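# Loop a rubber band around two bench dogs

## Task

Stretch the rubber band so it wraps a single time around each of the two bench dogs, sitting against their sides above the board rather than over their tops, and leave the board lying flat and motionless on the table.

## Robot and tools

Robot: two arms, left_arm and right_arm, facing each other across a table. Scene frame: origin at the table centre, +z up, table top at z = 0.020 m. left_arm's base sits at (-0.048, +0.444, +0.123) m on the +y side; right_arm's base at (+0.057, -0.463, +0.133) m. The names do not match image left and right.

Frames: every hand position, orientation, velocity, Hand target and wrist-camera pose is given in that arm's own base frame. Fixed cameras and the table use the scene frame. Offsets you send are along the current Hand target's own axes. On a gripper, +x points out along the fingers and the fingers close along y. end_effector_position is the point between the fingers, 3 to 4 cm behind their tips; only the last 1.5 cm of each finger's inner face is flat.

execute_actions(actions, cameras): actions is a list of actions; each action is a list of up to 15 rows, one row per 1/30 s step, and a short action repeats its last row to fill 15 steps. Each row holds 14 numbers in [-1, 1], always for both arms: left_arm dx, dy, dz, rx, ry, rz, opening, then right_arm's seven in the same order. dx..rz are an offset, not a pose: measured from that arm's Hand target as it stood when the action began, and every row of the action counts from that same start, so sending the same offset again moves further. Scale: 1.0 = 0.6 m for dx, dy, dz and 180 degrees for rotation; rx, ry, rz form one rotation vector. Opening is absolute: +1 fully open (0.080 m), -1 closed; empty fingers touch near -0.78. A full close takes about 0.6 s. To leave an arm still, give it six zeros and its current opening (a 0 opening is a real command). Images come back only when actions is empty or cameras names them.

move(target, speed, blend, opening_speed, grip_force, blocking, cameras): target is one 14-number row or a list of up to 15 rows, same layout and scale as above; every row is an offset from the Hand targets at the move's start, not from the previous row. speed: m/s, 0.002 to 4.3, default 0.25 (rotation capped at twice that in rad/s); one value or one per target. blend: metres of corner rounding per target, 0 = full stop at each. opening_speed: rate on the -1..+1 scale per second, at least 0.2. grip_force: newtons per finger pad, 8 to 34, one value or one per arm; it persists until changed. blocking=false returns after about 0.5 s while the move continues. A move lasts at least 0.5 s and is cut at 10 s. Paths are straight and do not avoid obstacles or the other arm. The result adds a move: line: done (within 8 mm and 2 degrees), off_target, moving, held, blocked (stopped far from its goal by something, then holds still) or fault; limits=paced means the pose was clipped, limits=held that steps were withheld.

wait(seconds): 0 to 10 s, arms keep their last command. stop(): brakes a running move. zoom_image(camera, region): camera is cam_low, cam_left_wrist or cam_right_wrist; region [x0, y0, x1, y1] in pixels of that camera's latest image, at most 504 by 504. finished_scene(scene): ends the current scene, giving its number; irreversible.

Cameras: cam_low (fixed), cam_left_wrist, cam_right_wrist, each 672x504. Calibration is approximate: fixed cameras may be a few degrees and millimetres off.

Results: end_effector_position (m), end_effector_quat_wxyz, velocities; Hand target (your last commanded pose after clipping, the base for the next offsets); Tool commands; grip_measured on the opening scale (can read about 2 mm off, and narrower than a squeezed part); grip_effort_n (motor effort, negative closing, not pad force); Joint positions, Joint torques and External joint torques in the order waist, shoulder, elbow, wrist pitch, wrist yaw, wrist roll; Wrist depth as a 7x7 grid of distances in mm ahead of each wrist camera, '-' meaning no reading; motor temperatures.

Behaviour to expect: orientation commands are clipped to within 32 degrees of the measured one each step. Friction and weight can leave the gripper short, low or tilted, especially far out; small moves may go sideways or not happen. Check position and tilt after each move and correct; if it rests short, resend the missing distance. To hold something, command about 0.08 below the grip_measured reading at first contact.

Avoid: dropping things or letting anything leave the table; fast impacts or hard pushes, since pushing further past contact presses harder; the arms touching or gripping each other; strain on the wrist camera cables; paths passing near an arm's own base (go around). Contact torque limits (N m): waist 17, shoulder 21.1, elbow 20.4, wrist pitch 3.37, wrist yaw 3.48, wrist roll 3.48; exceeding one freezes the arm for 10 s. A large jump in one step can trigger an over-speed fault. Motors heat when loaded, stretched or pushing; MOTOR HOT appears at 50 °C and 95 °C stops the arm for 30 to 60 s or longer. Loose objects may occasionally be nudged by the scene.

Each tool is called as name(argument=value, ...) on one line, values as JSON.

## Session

execute_actions(actions=[])

Scene clock: 0.00 s.
left_arm: end_effector_position=(+0.3835, +0.0248, +0.2373) grip_measured=+1.000 grip_effort_n=n/a end_effector_quat_wxyz=(+0.924, -0.191, +0.037, -0.331) | right_arm: end_effector_position=(+0.1517, +0.3053, +0.1227) grip_measured=+1.000 grip_effort_n=n/a end_effector_quat_wxyz=(+0.674, -0.072, +0.050, +0.734)
Joint positions: left_arm=[0.42 1.569 0.706 0.988 1.093 -0.498 0.08] | right_arm=[0.766 1.529 0.371 0.886 -0.87 -0.234 0.08]
Joint velocities: within noise
Joint torques (N m): no reading
External joint torques (N m): no reading
Motor temperatures (°C): left_arm=[23 28 27 26 27 24] | right_arm=[21 40 28 27 26 28]
Heat: left arm: hottest shoulder 28 °C (+0.0 °C/min); right arm: hottest shoulder 40 °C (+0.0 °C/min).
Wrist depth (mm): cam_left_wrist=[356 362 1602 592 1746 - 1578 / 404 361 1555 - 2630 - 1678 / 1349 368 420 - - - 1869 / 1490 - 429 - 2663 - - / 515 82 692 2394 - 93 - / - 77 - 1853 1991 - - / - 73 373 486 1652 1652 -] | cam_right_wrist=[156 174 - - 1257 1527 - / 166 186 1835 1591 1649 1559 1591 / 172 189 1945 1724 1820 1559 1737 / 166 217 2322 2127 1881 1945 1806 / - 211 1724 1686 1850 1764 1750 / - 94 1379 1371 1363 89 71 / - 273 284 298 300 89 61]
Hand target: left_arm +0.3838, +0.0253, +0.2384; +0.925, -0.187, +0.034, -0.329 | right_arm +0.1515, +0.3056, +0.1243; +0.673, -0.071, +0.047, +0.735
Tool commands: left_gripper/opening=+1.0 right_gripper/opening=+1.0
camera_calibration:
cam_left_wrist: T_world_to_cam=[[-0.616119, -0.702264, 0.356683, 0.177759], [-0.425275, -0.0845687, -0.901105, 0.408749], [0.662978, -0.706876, -0.246551, -0.0995764], [0, 0, 0, 1]] pos_world=[0.349368, 0.0890129, 0.280371]
cam_right_wrist: T_world_to_cam=[[0.99809, 0.0451065, 0.0422108, -0.166636], [0.0594622, -0.516181, -0.854413, 0.281115], [-0.0167512, 0.855291, -0.517877, -0.109828], [0, 0, 0, 1]] pos_world=[0.147763, 0.246558, 0.190345]

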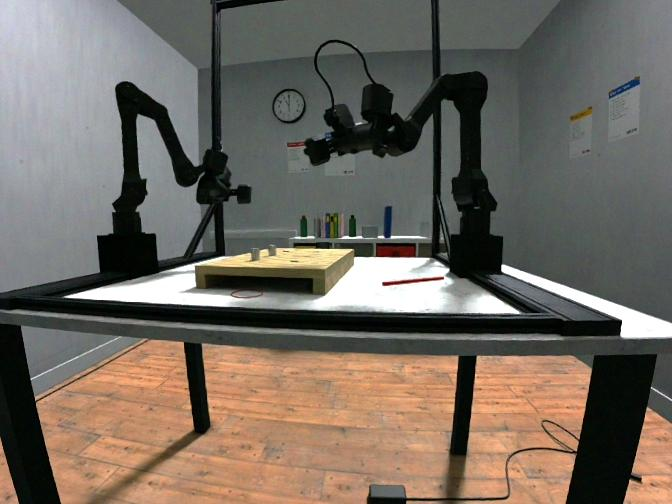

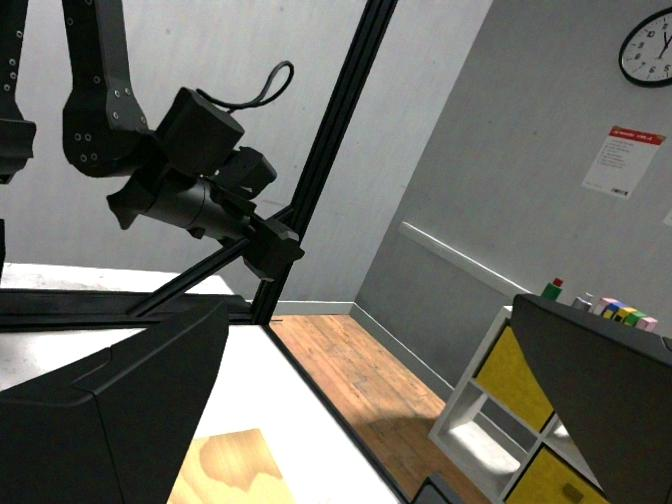

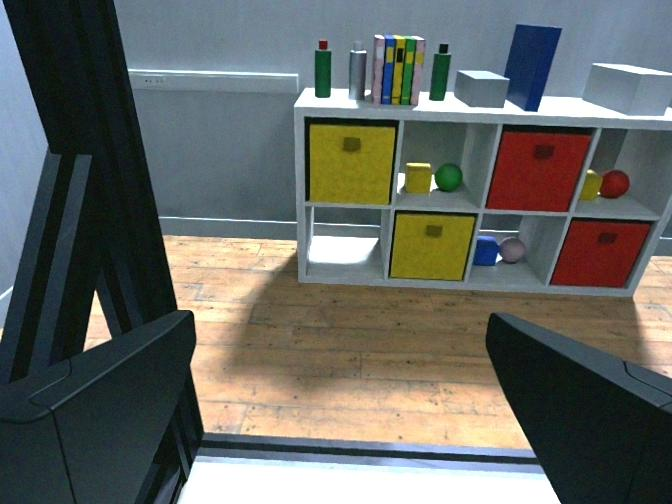

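move(target=[-0.371,0.065,-0.076,0.0368,0.2096,0.251,-0.25,0,0,0,0,0,0,1], speed=0.4, cameras=["cam_left_wrist","cam_low"])

Scene clock: 10.07 s.
left_arm: end_effector_position=(+0.2241, +0.1745, +0.1606) grip_measured=-0.246 grip_effort_n=-15.6 end_effector_quat_wxyz=(+0.925, -0.008, +0.379, -0.001) | right_arm: end_effector_position=(+0.1517, +0.3053, +0.1227) grip_measured=+1.000 grip_effort_n=0.2 end_effector_quat_wxyz=(+0.674, -0.072, +0.050, +0.734)
Joint positions: left_arm=[0.984 1.212 0.872 -0.726 0.641 0.803 0.024] | right_arm=[0.766 1.529 0.371 0.886 -0.87 -0.234 0.08]
Joint torques (N m): left_arm=[0.1 -5.29 8.69 0.62 0.27 0.21] | right_arm=[0.12 -5.86 4.65 1.61 -0.18 0.03]
External joint torques (N m): left_arm=[0.08 -1.53 2.16 -0.43 -0.1 0.21] | right_arm=[0.13 -1.34 -0.2 0.12 -0.05 0.02]
Heat: left arm: hottest shoulder 30 °C (+11.9 °C/min); right arm: hottest shoulder 40 °C (+0.0 °C/min).
Wrist depth (mm): cam_left_wrist=[1533 492 482 413 412 422 415 / 1402 - - 379 378 383 388 / 1253 387 - 344 344 345 350 / 1164 359 367 322 319 323 318 / 1024 346 - 335 82 339 337 / 307 - - 305 81 - - / - - - 281 - - -] | cam_right_wrist=[156 183 1792 - 1602 1637 - / 166 198 1764 1602 1569 1538 1538 / 169 191 - 1724 1835 1649 1778 / 166 216 2188 2107 1835 1962 1881 / - 210 1711 1724 1764 1724 1737 / - 94 1346 1379 1371 89 71 / - 270 303 306 297 89 61]
Hand target: left_arm +0.2248, +0.1769, +0.1682; +0.928, +0.005, +0.373, +0.002 | right_arm +0.1515, +0.3056, +0.1243; +0.673, -0.071, +0.047, +0.735
Off the commanded pose: left_arm 0.008 m, 2 deg | right_arm 0.002 m, 0 deg.
move: done
camera_calibration:
cam_left_wrist: T_world_to_cam=[[-0.0248141, -0.999576, 0.015236, 0.186243], [-0.897134, 0.0155417, -0.441486, 0.298921], [0.441062, -0.0246238, -0.897139, 0.128104], [0, 0, 0, 1]] pos_world=[0.216291, 0.184673, 0.244059]
Images, in order (width x height): cam_low 672x504, cam_left_wrist 672x504.

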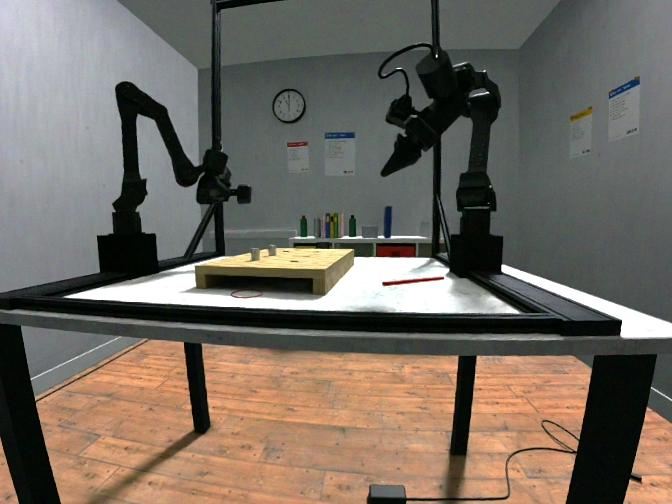

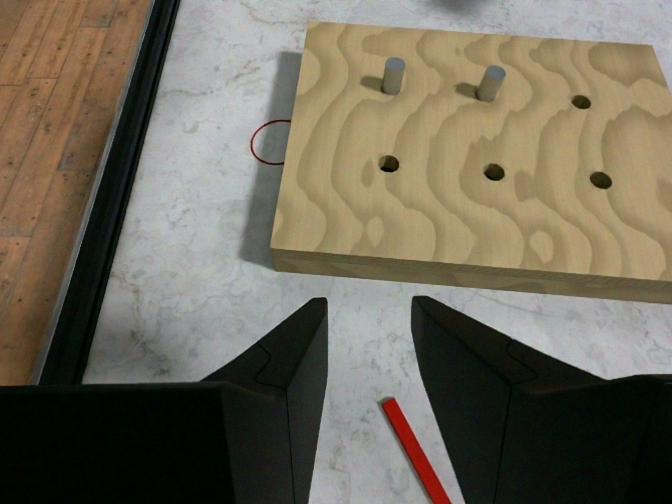

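move(target=[0,0,0,0,0,0,-0.25,-0.8075,-0.2744,-0.1518,0.0276,0.3815,-0.0157,0], speed=0.4, cameras=["all"])

Scene clock: 34.53 s.
left_arm: end_effector_position=(+0.2241, +0.1745, +0.1606) grip_measured=-0.246 grip_effort_n=-15.6 end_effector_quat_wxyz=(+0.925, -0.008, +0.379, -0.001) | right_arm: end_effector_position=(+0.3584, -0.1706, +0.1225) grip_measured=+0.003 grip_effort_n=-15.1 end_effector_quat_wxyz=(+0.551, -0.448, +0.449, +0.543)
Joint positions: left_arm=[0.984 1.212 0.872 -0.726 0.641 0.803 0.024] | right_arm=[-0.511 2.147 1.956 -1.471 -0.176 -2.081 0.035]
Joint torques (N m): left_arm=[0.33 -5.15 8.75 0.58 0.25 0.19] | right_arm=[0.17 -10.06 6.83 -0.38 -0.08 -0.16]
External joint torques (N m): left_arm=[0.33 -1.38 2.23 -0.47 -0.12 0.19] | right_arm=[0.18 -0.46 1.37 -0.5 0.07 -0.16]
Motor temperatures (°C): left_arm=[23 30 32 27 27 24] | right_arm=[21 40 29 31 26 28]
Heat: left arm: hottest elbow 32 °C (+8.7 °C/min); right arm: hottest shoulder 40 °C (+0.0 °C/min).
Wrist depth (mm): cam_left_wrist=[1544 1375 - 423 427 423 401 / 1393 409 419 376 380 383 386 / 1261 390 397 342 346 346 352 / 1133 365 380 324 322 323 319 / 1039 331 - 338 87 341 342 / - - - 306 81 - - / - - - 77 - - -] | cam_right_wrist=[284 281 236 236 236 236 235 / 290 289 240 239 240 239 239 / 292 294 294 244 244 244 244 / 302 300 303 299 299 299 299 / 308 305 303 306 304 307 303 / 310 - 93 311 85 69 310 / - - 296 1179 - - -]
Hand target: left_arm +0.2248, +0.1769, +0.1682; +0.928, +0.005, +0.373, +0.002 | right_arm +0.3601, -0.1704, +0.1200; +0.548, -0.446, +0.446, +0.549
Off the commanded pose: left_arm 0.008 m, 2 deg | right_arm 0.003 m, 1 deg.
move: done
camera_calibration:
cam_left_wrist: T_world_to_cam=[[-0.0248141, -0.999576, 0.015236, 0.186243], [-0.897134, 0.0155417, -0.441486, 0.298921], [0.441062, -0.0246238, -0.897139, 0.128104], [0, 0, 0, 1]] pos_world=[0.216291, 0.184673, 0.244059]
cam_right_wrist: T_world_to_cam=[[0.998639, -0.00746128, 0.0516126, -0.361723], [-0.016304, -0.984769, 0.1731, -0.155638], [0.049535, -0.173706, -0.983551, 0.158271], [0, 0, 0, 1]] pos_world=[0.350853, -0.128474, 0.201278]

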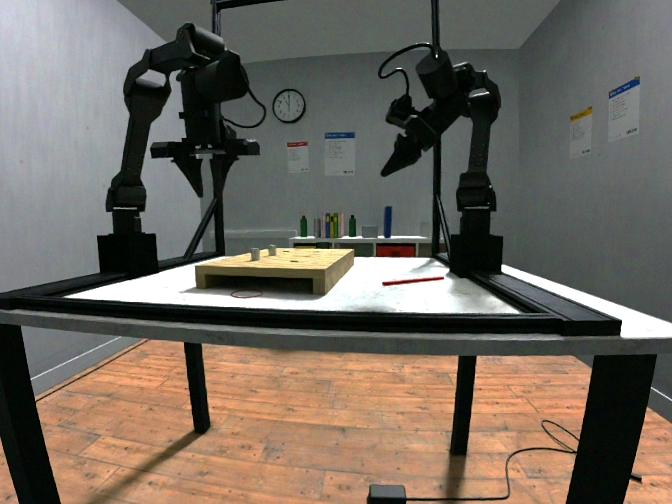

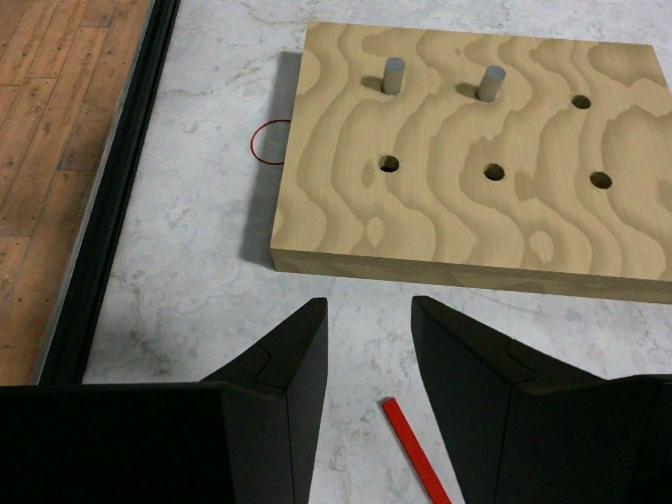

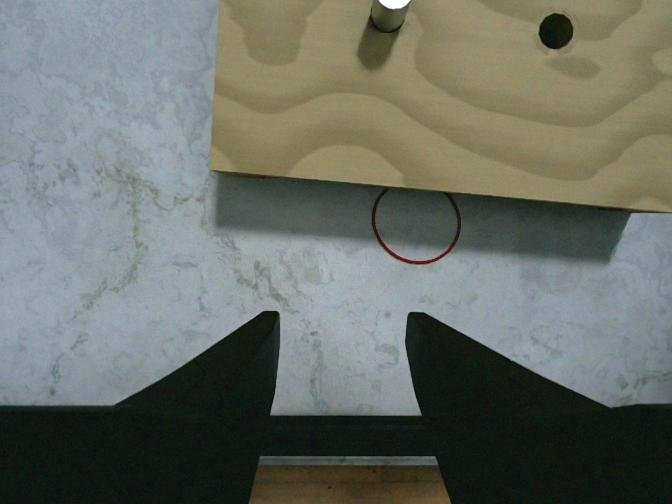

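move(target=[0,0,0,0,0,0,-0.25,0.235,-0.055,-0.058,0,0,0,-0.25], speed=0.25, cameras=["cam_right_wrist","cam_low"])

zoom_image(camera="cam_low", region=[180, 230, 330, 320])

Scene clock: 48.40 s.
left_arm: end_effector_position=(+0.2241, +0.1745, +0.1606) grip_measured=-0.246 grip_effort_n=-15.6 end_effector_quat_wxyz=(+0.925, -0.008, +0.379, -0.001) | right_arm: end_effector_position=(+0.3945, -0.1780, -0.0203) grip_measured=-0.247 grip_effort_n=-14.7 end_effector_quat_wxyz=(+0.549, -0.452, +0.447, +0.543)
Joint positions: left_arm=[0.984 1.212 0.872 -0.726 0.641 0.803 0.024] | right_arm=[-0.485 2.392 1.793 -1.053 -0.176 -2.063 0.024]
Joint torques (N m): left_arm=[0.09 -5.18 8.65 0.61 0.25 0.17] | right_arm=[0.18 -11.56 4.91 -0.03 -0.17 0.12]
External joint torques (N m): left_arm=[0.11 -1.38 2.17 -0.41 -0.13 0.17] | right_arm=[0.12 -0.75 -0.29 -0.16 -0.02 0.12]
Motor temperatures (°C): left_arm=[23 30 33 27 27 24] | right_arm=[21 45 32 29 26 28]
Heat: left arm: hottest elbow 33 °C (+7.4 °C/min); right arm: hottest shoulder 45 °C (+6.2 °C/min).
Wrist depth (mm): cam_left_wrist=[1511 447 294 406 415 419 428 / 1366 383 285 378 379 385 387 / 1253 373 393 343 344 348 348 / 1158 - 370 323 320 320 319 / 344 - - 94 88 332 338 / - - - 306 81 - - / - - - 286 - - -] | cam_right_wrist=[- 96 96 96 96 96 96 / - 98 98 98 98 98 98 / 150 150 150 150 150 150 150 / 152 152 153 153 153 153 153 / 156 156 155 155 155 156 156 / - - - 159 84 158 159 / - - - 162 - - -]
Hand target: left_arm +0.2248, +0.1769, +0.1682; +0.928, +0.005, +0.373, +0.002 | right_arm +0.3930, -0.1759, -0.0252; +0.548, -0.446, +0.446, +0.549
Off the commanded pose: left_arm 0.008 m, 2 deg | right_arm 0.005 m, 1 deg.
move: done
camera_calibration:
cam_right_wrist: T_world_to_cam=[[0.998355, 0.00063238, 0.0573229, -0.388845], [-0.0095857, -0.984019, 0.177803, -0.140048], [0.0565193, -0.17806, -0.982395, 0.0112827], [0, 0, 0, 1]] pos_world=[0.386226, -0.135555, 0.0582749]
Images, in order (width x height): cam_low 672x504, cam_right_wrist 672x504.

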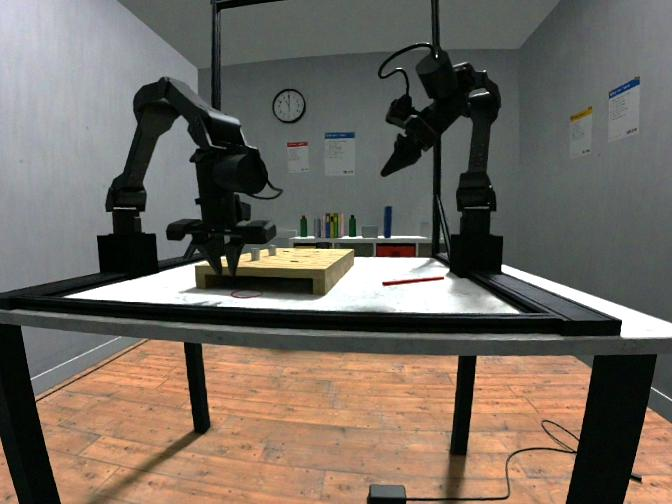

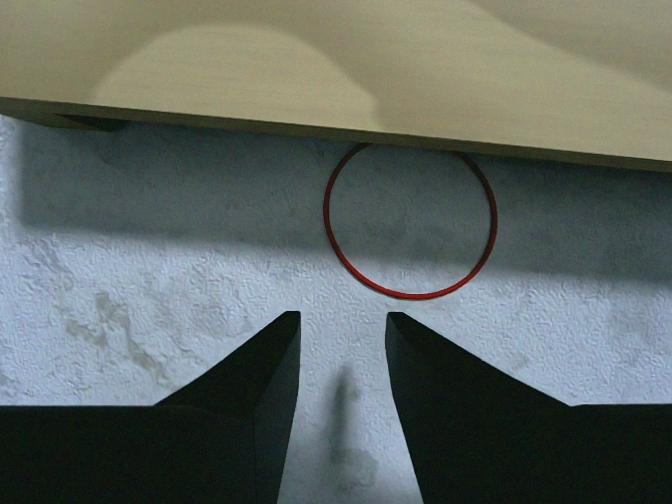

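Scaled by 3.360 from the camera's 672x504 image, which has a finer 960x720 frame.

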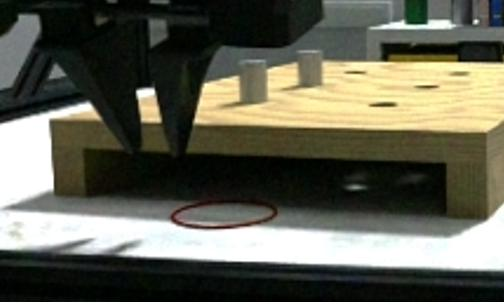

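move(target=[0,0,0,0,0,0,-0.25,0.0735,0.005,0.0013,0,0,0,-0.25], speed=0.1, cameras=["cam_right_wrist","cam_low"])

zoom_image(camera="cam_low", region=[210, 260, 300, 310])

Scene clock: 57.03 s.
left_arm: end_effector_position=(+0.2241, +0.1745, +0.1606) grip_measured=-0.246 grip_effort_n=-15.6 end_effector_quat_wxyz=(+0.925, -0.008, +0.379, -0.001) | right_arm: end_effector_position=(+0.3933, -0.1695, -0.0600) grip_measured=-0.247 grip_effort_n=-14.7 end_effector_quat_wxyz=(+0.549, -0.453, +0.447, +0.542)
Joint positions: left_arm=[0.984 1.212 0.872 -0.726 0.641 0.803 0.024] | right_arm=[-0.468 2.438 1.706 -0.914 -0.176 -2.046 0.024]
Joint torques (N m): left_arm=[0.24 -5.3 8.65 0.58 0.28 0.2] | right_arm=[0.21 -11.04 3.32 0.07 -0.23 0.13]
External joint torques (N m): left_arm=[0.24 -1.47 2.07 -0.48 -0.09 0.19] | right_arm=[0.21 -0.2 -1.66 -0.09 -0.08 0.12]
Heat: left arm: hottest elbow 34 °C (+7.4 °C/min); right arm: hottest shoulder 45 °C (+5.3 °C/min).
Wrist depth (mm): cam_left_wrist=[252 246 306 407 414 434 417 / 1384 415 318 380 379 381 386 / 1253 392 - 341 344 349 350 / 1146 362 355 323 321 321 320 / 1029 339 340 336 88 - 345 / 311 - - - 81 - - / - - - 75 - - -] | cam_right_wrist=[- - - 59 59 59 59 / - - 60 60 60 60 60 / - 111 111 111 111 110 69 / 112 113 114 113 113 113 113 / 115 115 115 115 114 116 116 / - - - 117 84 117 118 / - - - 120 - - -]
Hand target: left_arm +0.2248, +0.1769, +0.1682; +0.928, +0.005, +0.373, +0.002 | right_arm +0.3900, -0.1661, -0.0682; +0.548, -0.446, +0.446, +0.549
Off the commanded pose: left_arm 0.008 m, 2 deg | right_arm 0.009 m, 1 deg.
move: off_target (right_arm)
camera_calibration:
cam_right_wrist: T_world_to_cam=[[0.998272, 0.000564386, 0.0587631, -0.385268], [-0.0100377, -0.983621, 0.179969, -0.124229], [0.0579022, -0.180248, -0.981916, -0.0270119], [0, 0, 0, 1]] pos_world=[0.384919, -0.126846, 0.0184735]
Images, in order (width x height): cam_low 672x504, cam_right_wrist 672x504.

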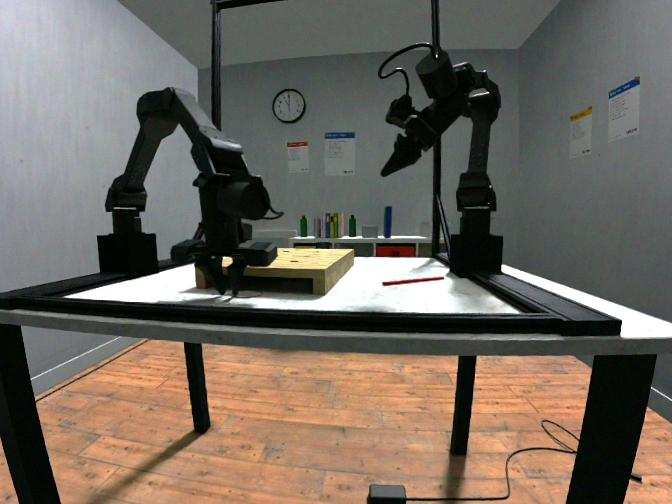

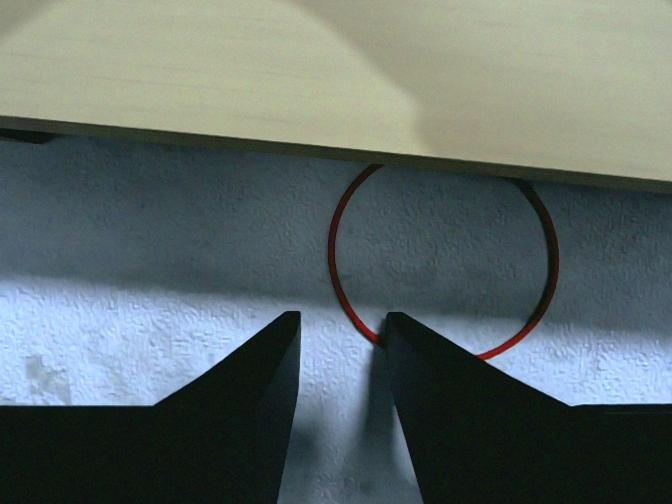

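Scaled by 5.600 from the camera's 672x504 image, which has a finer 960x720 frame.

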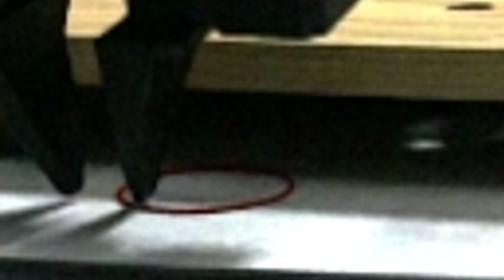

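move(target=[0,0,0,0,0,0,-0.25,0.0132,0,0.0143,0,0,0,-0.25], speed=0.1, cameras=["cam_right_wrist","cam_low"])

zoom_image(camera="cam_low", region=[210, 260, 300, 310])

Scene clock: 61.03 s.
left_arm: end_effector_position=(+0.2241, +0.1745, +0.1606) grip_measured=-0.246 grip_effort_n=-15.6 end_effector_quat_wxyz=(+0.925, -0.008, +0.379, -0.001) | right_arm: end_effector_position=(+0.3940, -0.1645, -0.0643) grip_measured=-0.247 grip_effort_n=-13.3 end_effector_quat_wxyz=(+0.552, -0.453, +0.449, +0.538)
Joint positions: left_arm=[0.984 1.212 0.872 -0.726 0.641 0.803 0.024] | right_arm=[-0.458 2.435 1.681 -0.884 -0.178 -2.024 0.024]
Joint torques (N m): left_arm=[0.16 -5.18 8.74 0.61 0.25 0.2] | right_arm=[1.17 -11.17 2.18 0.44 -0.22 0.11]
External joint torques (N m): left_arm=[0.18 -1.39 2.18 -0.45 -0.13 0.2] | right_arm=[1.17 -0.55 -2.63 0.3 -0.07 0.11]
Heat: left arm: hottest elbow 34 °C (+7.1 °C/min); right arm: hottest shoulder 47 °C (+7.1 °C/min).
Wrist depth (mm): cam_left_wrist=[257 244 307 402 408 425 409 / 1402 423 315 379 384 385 388 / 1261 369 - 343 345 346 349 / 1184 356 339 323 321 322 318 / 322 - - 337 88 355 340 / - - - 309 81 - - / - - - 76 - - -] | cam_right_wrist=[- - - 57 57 57 57 / - 58 58 58 58 58 58 / 108 108 108 109 59 73 60 / 110 110 111 111 111 111 112 / - 113 112 113 113 114 115 / - - - 116 84 116 117 / - - - 119 - - -]
Hand target: left_arm +0.2248, +0.1769, +0.1682; +0.928, +0.005, +0.373, +0.002 | right_arm +0.3900, -0.1561, -0.0741; +0.548, -0.446, +0.446, +0.549
Off the commanded pose: left_arm 0.008 m, 2 deg | right_arm 0.014 m, 2 deg.
move: off_target (right_arm)
camera_calibration:
cam_right_wrist: T_world_to_cam=[[0.99796, -0.00978423, 0.0630902, -0.38699], [-0.0211433, -0.983074, 0.181986, -0.113962], [0.0602417, -0.182948, -0.981275, -0.0317786], [0, 0, 0, 1]] pos_world=[0.385706, -0.121634, 0.0139713]
Images, in order (width x height): cam_low 672x504, cam_right_wrist 672x504.

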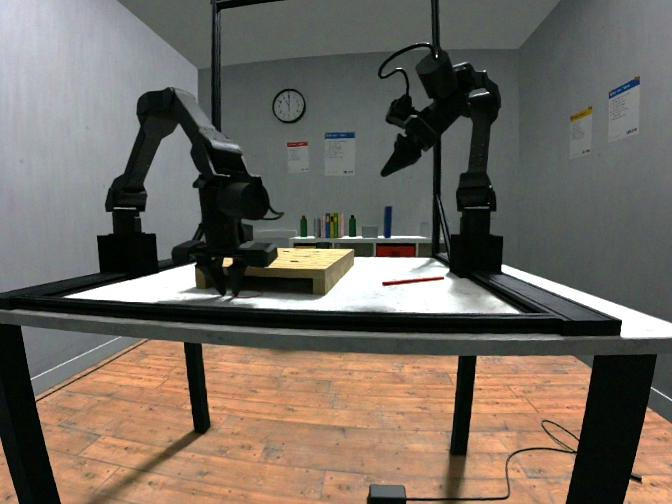

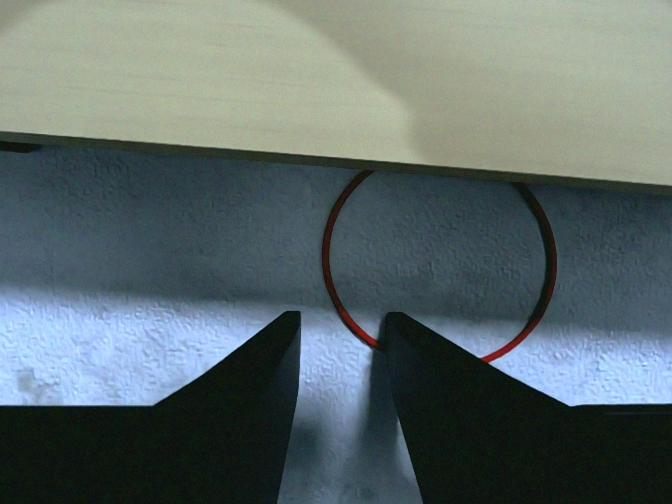

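Scaled by 5.600 from the camera's 672x504 image, which has a finer 960x720 frame.

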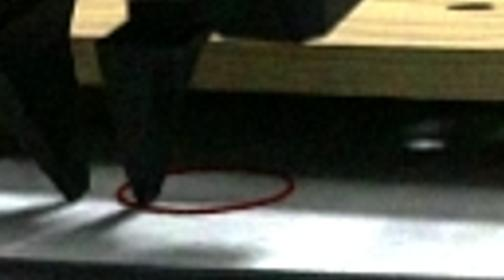

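move(target=[[0,0,0,0,0,0,-0.25,-0.0242,-0.0033,-0.0018,0,0,0,-0.25],[0,0,0,0,0,0,-0.25,-0.0202,-0.0017,0.0177,0,0,0,-0.25],[0,0,0,0,0,0,-0.25,0.001,-0.0017,0.0134,0,0,0,-0.25]], speed=0.1, cameras=["cam_right_wrist","cam_low"])

zoom_image(camera="cam_low", region=[210, 260, 300, 310])

Scene clock: 68.87 s.
left_arm: end_effector_position=(+0.2241, +0.1745, +0.1606) grip_measured=-0.246 grip_effort_n=-15.6 end_effector_quat_wxyz=(+0.925, -0.008, +0.379, -0.001) | right_arm: end_effector_position=(+0.3929, -0.1501, -0.0640) grip_measured=-0.248 grip_effort_n=-11.9 end_effector_quat_wxyz=(+0.550, -0.448, +0.446, +0.546)
Joint positions: left_arm=[0.984 1.212 0.872 -0.726 0.641 0.803 0.024] | right_arm=[-0.431 2.423 1.657 -0.885 -0.187 -2.007 0.024]
Joint torques (N m): left_arm=[0.02 -5.24 8.72 0.64 0.26 0.16] | right_arm=[0.38 -10.99 2.9 1.21 -0.05 0.12]
External joint torques (N m): left_arm=[0 -1.49 2.26 -0.38 -0.11 0.16] | right_arm=[0.31 -0.36 -1.95 1.07 0.12 0.12]
Heat: left arm: hottest elbow 35 °C (+8.0 °C/min); right arm: hottest shoulder 49 °C (+9.0 °C/min).
Wrist depth (mm): cam_left_wrist=[1480 237 308 315 422 427 401 / 1411 415 317 375 383 384 387 / 1261 379 407 340 342 350 349 / 1164 354 - 324 323 321 319 / 1015 343 345 333 83 - 337 / 305 - - 317 81 - - / - - - 284 - - -] | cam_right_wrist=[- - - 58 57 58 58 / - 59 59 59 59 59 59 / - - 60 60 60 60 60 / - 112 61 61 61 61 61 / - 114 113 113 113 114 114 / - - - 115 83 115 116 / - - - 118 - - -]
Hand target: left_arm +0.2248, +0.1769, +0.1682; +0.928, +0.005, +0.373, +0.002 | right_arm +0.3911, -0.1481, -0.0731; +0.548, -0.446, +0.446, +0.549
Off the commanded pose: left_arm 0.008 m, 2 deg | right_arm 0.009 m, 0 deg.
move: off_target (right_arm)
camera_calibration:
cam_right_wrist: T_world_to_cam=[[0.998668, -0.00147828, 0.0515772, -0.385571], [-0.0101422, -0.985713, 0.168128, -0.105461], [0.0505918, -0.168427, -0.984415, -0.0229953], [0, 0, 0, 1]] pos_world=[0.385151, -0.108397, 0.0149806]
Images, in order (width x height): cam_low 672x504, cam_right_wrist 672x504.

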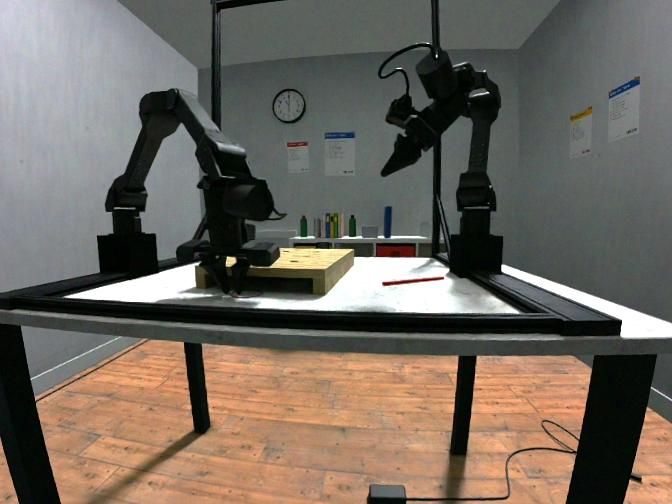

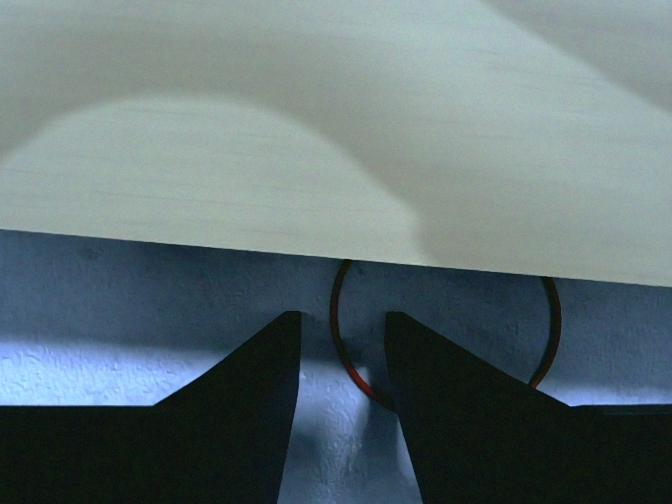

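Scaled by 5.600 from the camera's 672x504 image, which has a finer 960x720 frame.

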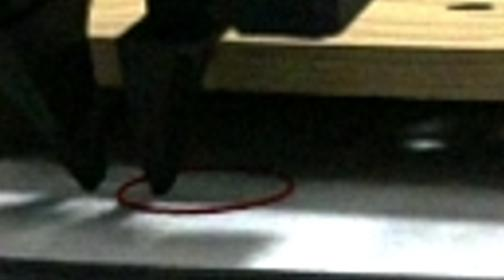

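move(target=[[0,0,0,0,0,0,-0.25,0.01,0,0.0,0,0,0,-0.25],[0,0,0,0,0,0,-0.25,0.01,0,0.0,0,0,0,-1]], speed=0.08, opening_speed=0.6, cameras=["cam_right_wrist"])

zoom_image(camera="cam_right_wrist", region=[260, 230, 460, 430])

Scene clock: 74.13 s.
left_arm: end_effector_position=(+0.2241, +0.1745, +0.1606) grip_measured=-0.246 grip_effort_n=-15.6 end_effector_quat_wxyz=(+0.925, -0.008, +0.379, -0.001) | right_arm: end_effector_position=(+0.3955, -0.1495, -0.0652) grip_measured=-0.756 grip_effort_n=-83.5 end_effector_quat_wxyz=(+0.554, -0.451, +0.443, +0.542)
Joint positions: left_arm=[0.984 1.212 0.872 -0.726 0.641 0.803 0.024] | right_arm=[-0.429 2.422 1.651 -0.865 -0.192 -2.003 0.001]
Joint torques (N m): left_arm=[0.2 -5.33 8.73 0.59 0.27 0.18] | right_arm=[0.28 -9.63 2.83 1.13 0.06 0.08]
External joint torques (N m): left_arm=[0.2 -1.58 2.21 -0.46 -0.11 0.17] | right_arm=[0.37 1.06 -2.08 0.95 0.22 0.08]
Motor temperatures (°C): left_arm=[23 30 35 27 27 24] | right_arm=[21 51 30 29 26 28]
Heat: left arm: hottest elbow 35 °C (+6.1 °C/min); right arm: hottest shoulder 51 °C (+11.2 °C/min). Fold the right arm in close to its base, or ease its load, before you think long.
Wrist depth (mm): cam_left_wrist=[1500 234 306 316 425 425 420 / 1384 - 314 378 382 381 387 / 1253 - 390 339 343 348 349 / 1127 - 374 322 319 321 318 / 1039 332 - 342 88 341 338 / 304 - - - 81 - - / - - - 76 - - -] | cam_right_wrist=[- - - 57 57 58 58 / - 58 59 59 59 59 59 / - 59 60 60 60 60 60 / - 111 60 61 61 61 61 / - 113 113 113 114 114 115 / - 115 - 74 - 116 117 / - - - - - - -]
Hand target: left_arm +0.2248, +0.1769, +0.1682; +0.928, +0.005, +0.373, +0.002 | right_arm +0.3911, -0.1470, -0.0789; +0.548, -0.446, +0.446, +0.548
Off the commanded pose: left_arm 0.008 m, 2 deg | right_arm 0.015 m, 1 deg.
MOTOR HOT: joint 2 (shoulder) of the right arm reports 51 °C; the controller stops that arm at 95 °C. To cool a motor, set the load down, stop pushing, or move to a pose that needs little force.
move: off_target (right_arm); target 2's new opening was sent with right_arm's hand 0.014 m and 1 deg from that target
camera_calibration:
cam_right_wrist: T_world_to_cam=[[0.997844, -0.00389998, 0.0655173, -0.387174], [-0.0149936, -0.985382, 0.1697, -0.102638], [0.0638978, -0.170316, -0.983316, -0.0296021], [0, 0, 0, 1]] pos_world=[0.386692, -0.107689, 0.013676]
Images, in order (width x height): cam_right_wrist 672x504.

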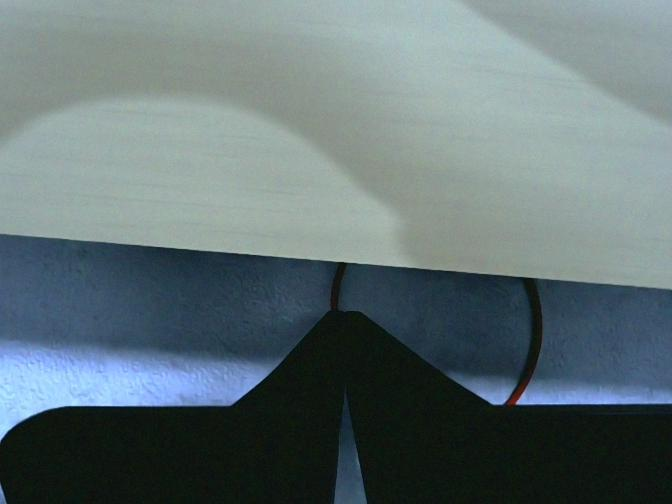

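Scaled by 2.520 from the camera's 672x504 image, which has a finer 960x720 frame.

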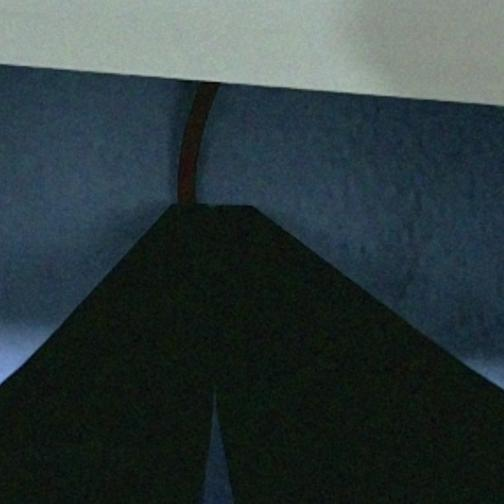

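move(target=[[0,0,0,0,0,0,-0.25,-0.047,-0.0017,-0.072,0,0,0,-1],[0,0,0,0,0,0,-0.25,-0.243,-0.0017,-0.032,0,0,0,-1]], speed=0.12, cameras=["all"])

zoom_image(camera="cam_low", region=[180, 210, 300, 300])

Scene clock: 79.93 s.
left_arm: end_effector_position=(+0.2241, +0.1745, +0.1606) grip_measured=-0.246 grip_effort_n=-15.6 end_effector_quat_wxyz=(+0.925, -0.008, +0.379, -0.001) | right_arm: end_effector_position=(+0.3905, -0.1948, +0.0530) grip_measured=-0.756 grip_effort_n=-83.5 end_effector_quat_wxyz=(+0.548, -0.440, +0.451, +0.551)
Joint positions: left_arm=[0.984 1.212 0.872 -0.726 0.641 0.803 0.024] | right_arm=[-0.522 2.37 2.05 -1.367 -0.173 -2.095 0.001]
Joint torques (N m): left_arm=[0.15 -5.32 8.58 0.59 0.22 0.19] | right_arm=[0.03 -14.17 6.71 -0.49 -0.18 -0.11]
External joint torques (N m): left_arm=[0.15 -1.55 2.07 -0.45 -0.16 0.19] | right_arm=[-0.06 -3.22 1.27 -0.55 -0.02 -0.11]
Heat: left arm: hottest elbow 35 °C (+5.0 °C/min); right arm: hottest shoulder 52 °C (+12.0 °C/min). Fold the right arm in close to its base, or ease its load, before you think long.
Wrist depth (mm): cam_left_wrist=[1490 227 - 421 416 420 417 / 1375 408 - 378 379 385 386 / 1284 405 406 343 343 346 349 / 1158 - 371 323 320 323 317 / 1024 - 339 333 82 - - / - - - - 81 - - / - - - 283 - - -] | cam_right_wrist=[219 170 168 168 167 166 165 / 223 183 171 170 170 169 168 / 227 226 224 223 222 222 219 / 231 229 228 227 226 224 223 / 234 234 233 230 230 229 227 / 237 236 - 74 75 231 230 / - - - - - - -]
Hand target: left_arm +0.2248, +0.1769, +0.1682; +0.928, +0.005, +0.373, +0.002 | right_arm +0.3921, -0.1953, +0.0599; +0.548, -0.446, +0.446, +0.549
Off the commanded pose: left_arm 0.008 m, 2 deg | right_arm 0.007 m, 1 deg.
MOTOR HOT: still on. Joint 2 (shoulder) of the right arm reports 52 °C.
move: done
camera_calibration:
cam_left_wrist: T_world_to_cam=[[-0.0248141, -0.999576, 0.015236, 0.186243], [-0.897134, 0.0155417, -0.441486, 0.298921], [0.441062, -0.0246238, -0.897139, 0.128104], [0, 0, 0, 1]] pos_world=[0.216291, 0.184673, 0.244059]
cam_right_wrist: T_world_to_cam=[[0.999502, -0.00546468, 0.03108, -0.389302], [-0.0104874, -0.986434, 0.163824, -0.169089], [0.0297631, -0.164068, -0.986, 0.093901], [0, 0, 0, 1]] pos_world=[0.38454, -0.153516, 0.132387]

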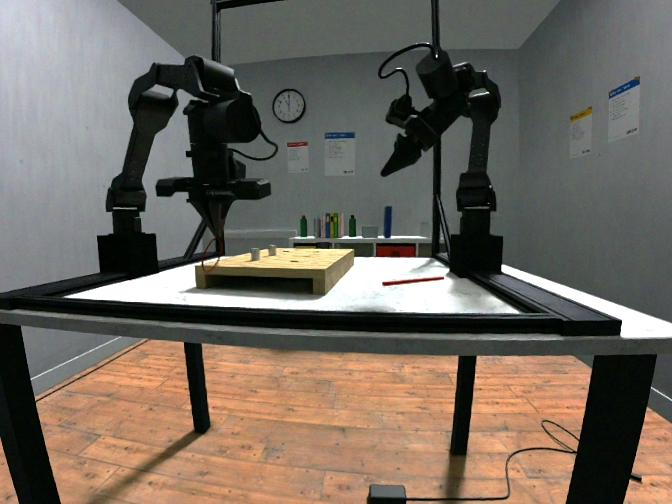

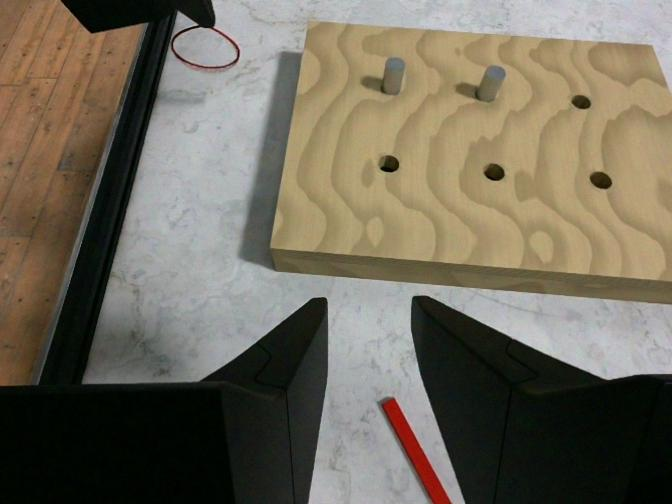

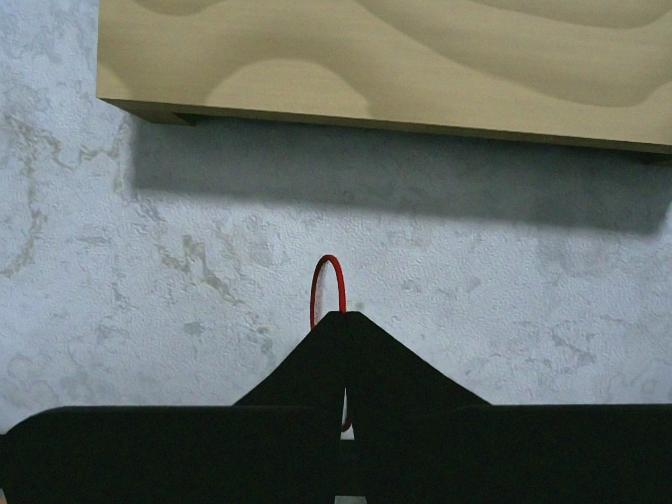

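Scaled by 4.200 from the camera's 672x504 image, which has a finer 960x720 frame.

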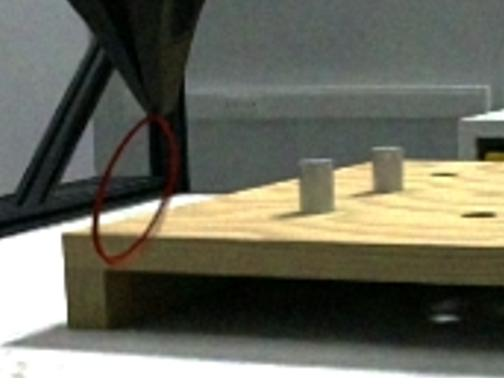

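move(target=[0,0,0,0,0,0,-0.25,0.0283,0.015,0.239,0,0,0,-1], speed=0.12, cameras=["all"])

zoom_image(camera="cam_low", region=[200, 210, 320, 290])

zoom_image(camera="cam_left_wrist", region=[260, 0, 560, 220])

Scene clock: 88.57 s.
left_arm: end_effector_position=(+0.2241, +0.1745, +0.1606) grip_measured=-0.246 grip_effort_n=-15.6 end_effector_quat_wxyz=(+0.925, -0.008, +0.379, -0.001) | right_arm: end_effector_position=(+0.3843, -0.0520, +0.0697) grip_measured=-0.756 grip_effort_n=-83.5 end_effector_quat_wxyz=(+0.545, -0.445, +0.450, +0.550)
Joint positions: left_arm=[0.984 1.212 0.872 -0.726 0.641 0.803 0.024] | right_arm=[-0.209 2.088 1.656 -1.192 -0.193 -1.785 0.001]
Joint torques (N m): left_arm=[0.18 -5.22 8.72 0.63 0.27 0.19] | right_arm=[-0.05 -13.03 3.85 0.17 -0.24 0.14]
External joint torques (N m): left_arm=[0.17 -1.49 2.23 -0.41 -0.1 0.19] | right_arm=[0.01 -3.8 -1.6 -0.02 -0.07 0.14]
Motor temperatures (°C): left_arm=[23 30 36 27 27 24] | right_arm=[21 55 31 28 26 28]
Heat: left arm: hottest elbow 36 °C (+5.0 °C/min); right arm: hottest shoulder 55 °C (+15.1 °C/min). Fold the right arm in close to its base, or ease its load, before you think long.
Wrist depth (mm): cam_left_wrist=[1522 1522 - 412 418 419 425 / 1420 429 440 377 381 381 389 / 1276 402 396 343 346 346 350 / 1127 - 368 322 323 322 319 / 1055 334 - - 88 358 - / - - - 307 81 - - / - - - 282 - - -] | cam_right_wrist=[235 233 185 184 184 182 182 / 240 238 188 188 186 186 185 / 243 195 192 191 190 189 189 / 251 248 197 195 194 195 192 / 257 203 200 198 198 197 196 / 260 258 - 74 75 201 200 / - - - - - - -]
Hand target: left_arm +0.2248, +0.1769, +0.1682; +0.928, +0.005, +0.373, +0.002 | right_arm +0.3831, -0.0515, +0.0724; +0.548, -0.446, +0.446, +0.549
Off the commanded pose: left_arm 0.008 m, 2 deg | right_arm 0.003 m, 1 deg.
MOTOR HOT: still on. Joint 2 (shoulder) of the right arm reports 55 °C.
move: done
camera_calibration:
cam_left_wrist: T_world_to_cam=[[-0.0248141, -0.999576, 0.015236, 0.186243], [-0.897134, 0.0155417, -0.441486, 0.298921], [0.441062, -0.0246238, -0.897139, 0.128104], [0, 0, 0, 1]] pos_world=[0.216291, 0.184673, 0.244059]
cam_right_wrist: T_world_to_cam=[[0.999411, 0.00274355, 0.0342077, -0.382463], [-0.00316196, -0.985197, 0.171396, -0.0342417], [0.0341715, -0.171403, -0.984608, 0.13186], [0, 0, 0, 1]] pos_world=[0.377624, -0.0100843, 0.148783]

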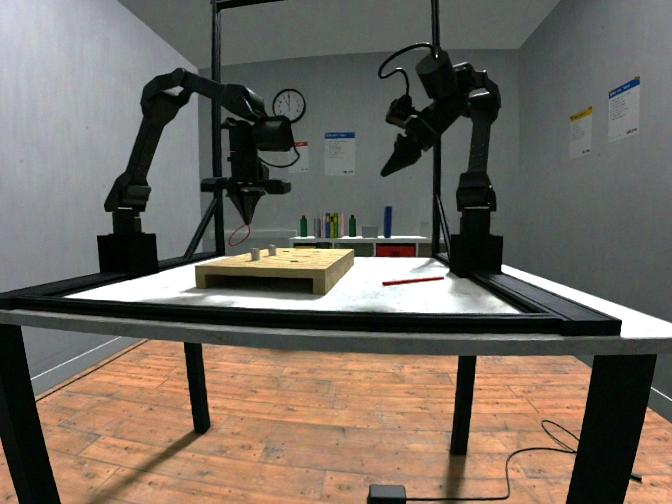

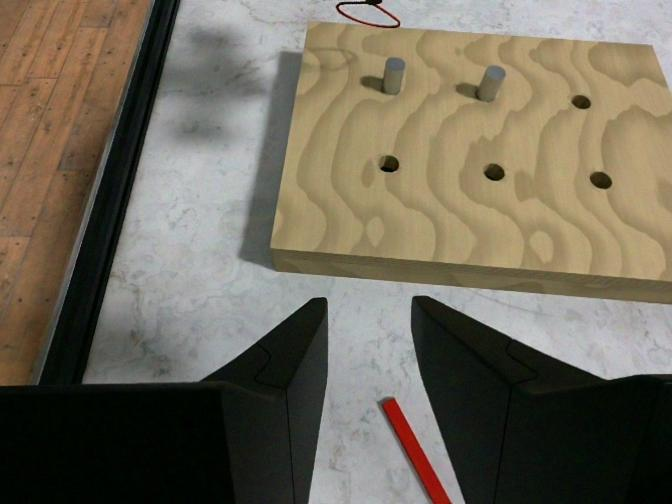

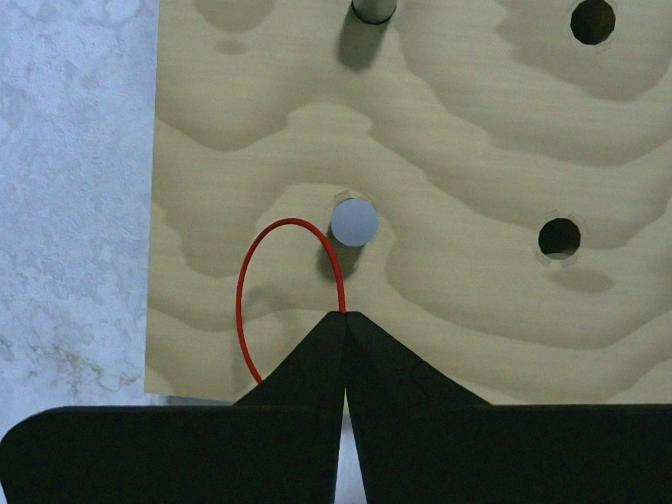

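Scaled by 4.200 from the camera's 672x504 image, which has a finer 960x720 frame.

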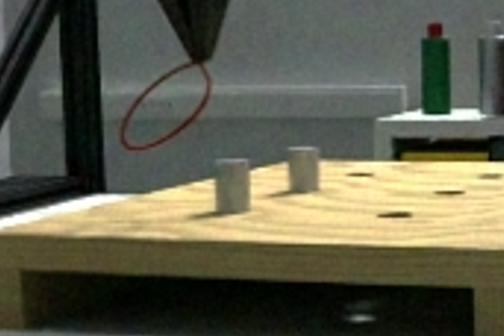

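Scaled by 1.680 from the camera's 672x504 image, which has a finer 960x720 frame.

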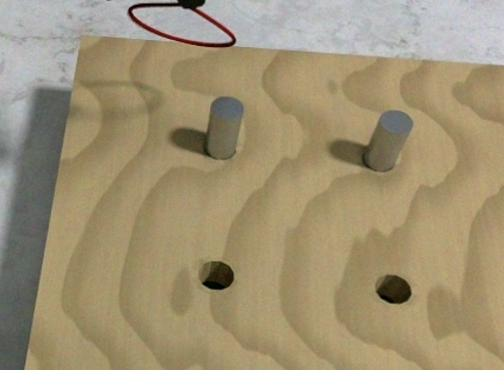

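move(target=[[0,0,0,0,0,0,-0.25,-0.0113,-0.045,0.0278,0,0,0,-1],[0,0,0,0,0,0,-0.25,0.041,-0.045,0.0172,0,0,0,-1]], speed=0.1, cameras=["cam_right_wrist"])

zoom_image(camera="cam_right_wrist", region=[200, 150, 450, 410])

Scene clock: 97.73 s.
left_arm: end_effector_position=(+0.2241, +0.1745, +0.1606) grip_measured=-0.246 grip_effort_n=-15.6 end_effector_quat_wxyz=(+0.925, -0.008, +0.379, -0.001) | right_arm: end_effector_position=(+0.4117, -0.0377, +0.0573) grip_measured=-0.756 grip_effort_n=-83.5 end_effector_quat_wxyz=(+0.550, -0.452, +0.446, +0.543)
Joint positions: left_arm=[0.984 1.212 0.872 -0.726 0.641 0.803 0.024] | right_arm=[-0.162 2.171 1.736 -1.155 -0.195 -1.734 0.001]
Joint torques (N m): left_arm=[0.14 -5.36 8.81 0.62 0.24 0.19] | right_arm=[0.19 -10.56 4.09 0.25 -0.33 0.11]
External joint torques (N m): left_arm=[0.13 -1.56 2.29 -0.42 -0.13 0.19] | right_arm=[0.13 -0.74 -1.41 0.01 -0.15 0.11]
Motor temperatures (°C): left_arm=[23 30 36 27 27 24] | right_arm=[21 55 30 28 26 28]
Heat: left arm: hottest elbow 36 °C (+4.0 °C/min); right arm: hottest shoulder 55 °C (+13.1 °C/min). Fold the right arm in close to its base, or ease its load, before you think long.
Wrist depth (mm): cam_left_wrist=[1511 1490 500 403 409 419 424 / 1357 419 - 376 380 382 386 / 1261 371 407 342 345 346 349 / 1127 - - 324 321 323 317 / 1087 329 - 95 82 334 337 / - - - 312 81 - - / - - - 284 - - -] | cam_right_wrist=[171 170 169 170 170 171 169 / 174 173 174 174 173 173 173 / 178 177 177 177 177 177 177 / 182 181 180 181 181 181 180 / 235 185 185 184 185 185 185 / 190 189 - 74 75 189 189 / - - - - - - -]
Hand target: left_arm +0.2248, +0.1769, +0.1682; +0.928, +0.005, +0.373, +0.002 | right_arm +0.4100, -0.0364, +0.0503; +0.548, -0.446, +0.446, +0.549
Off the commanded pose: left_arm 0.008 m, 2 deg | right_arm 0.007 m, 1 deg.
MOTOR HOT: still on. Joint 2 (shoulder) of the right arm reports 55 °C.
move: done
camera_calibration:
cam_right_wrist: T_world_to_cam=[[0.998309, 0.000530902, 0.058131, -0.410447], [-0.00971954, -0.984359, 0.175908, -0.015436], [0.0573152, -0.176175, -0.982689, 0.111328], [0, 0, 0, 1]] pos_world=[0.403222, 0.00463651, 0.135976]
Images, in order (width x height): cam_right_wrist 672x504.

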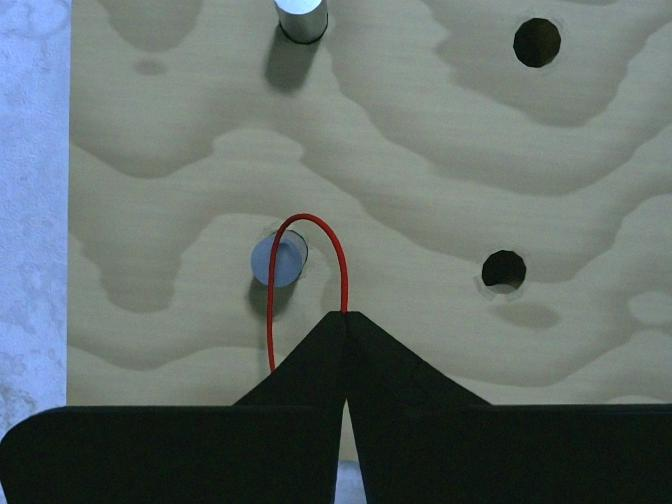

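Scaled by 1.938 from the camera's 672x504 image, which has a finer 960x720 frame.

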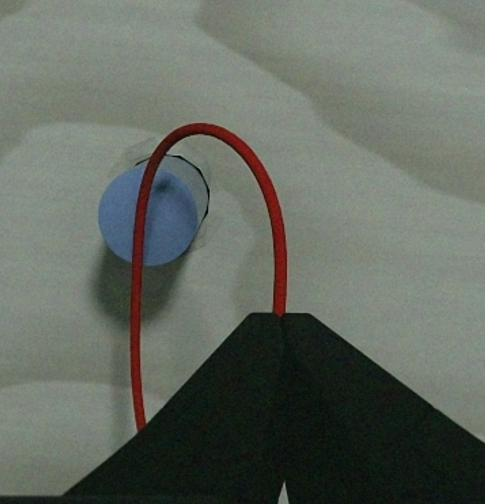

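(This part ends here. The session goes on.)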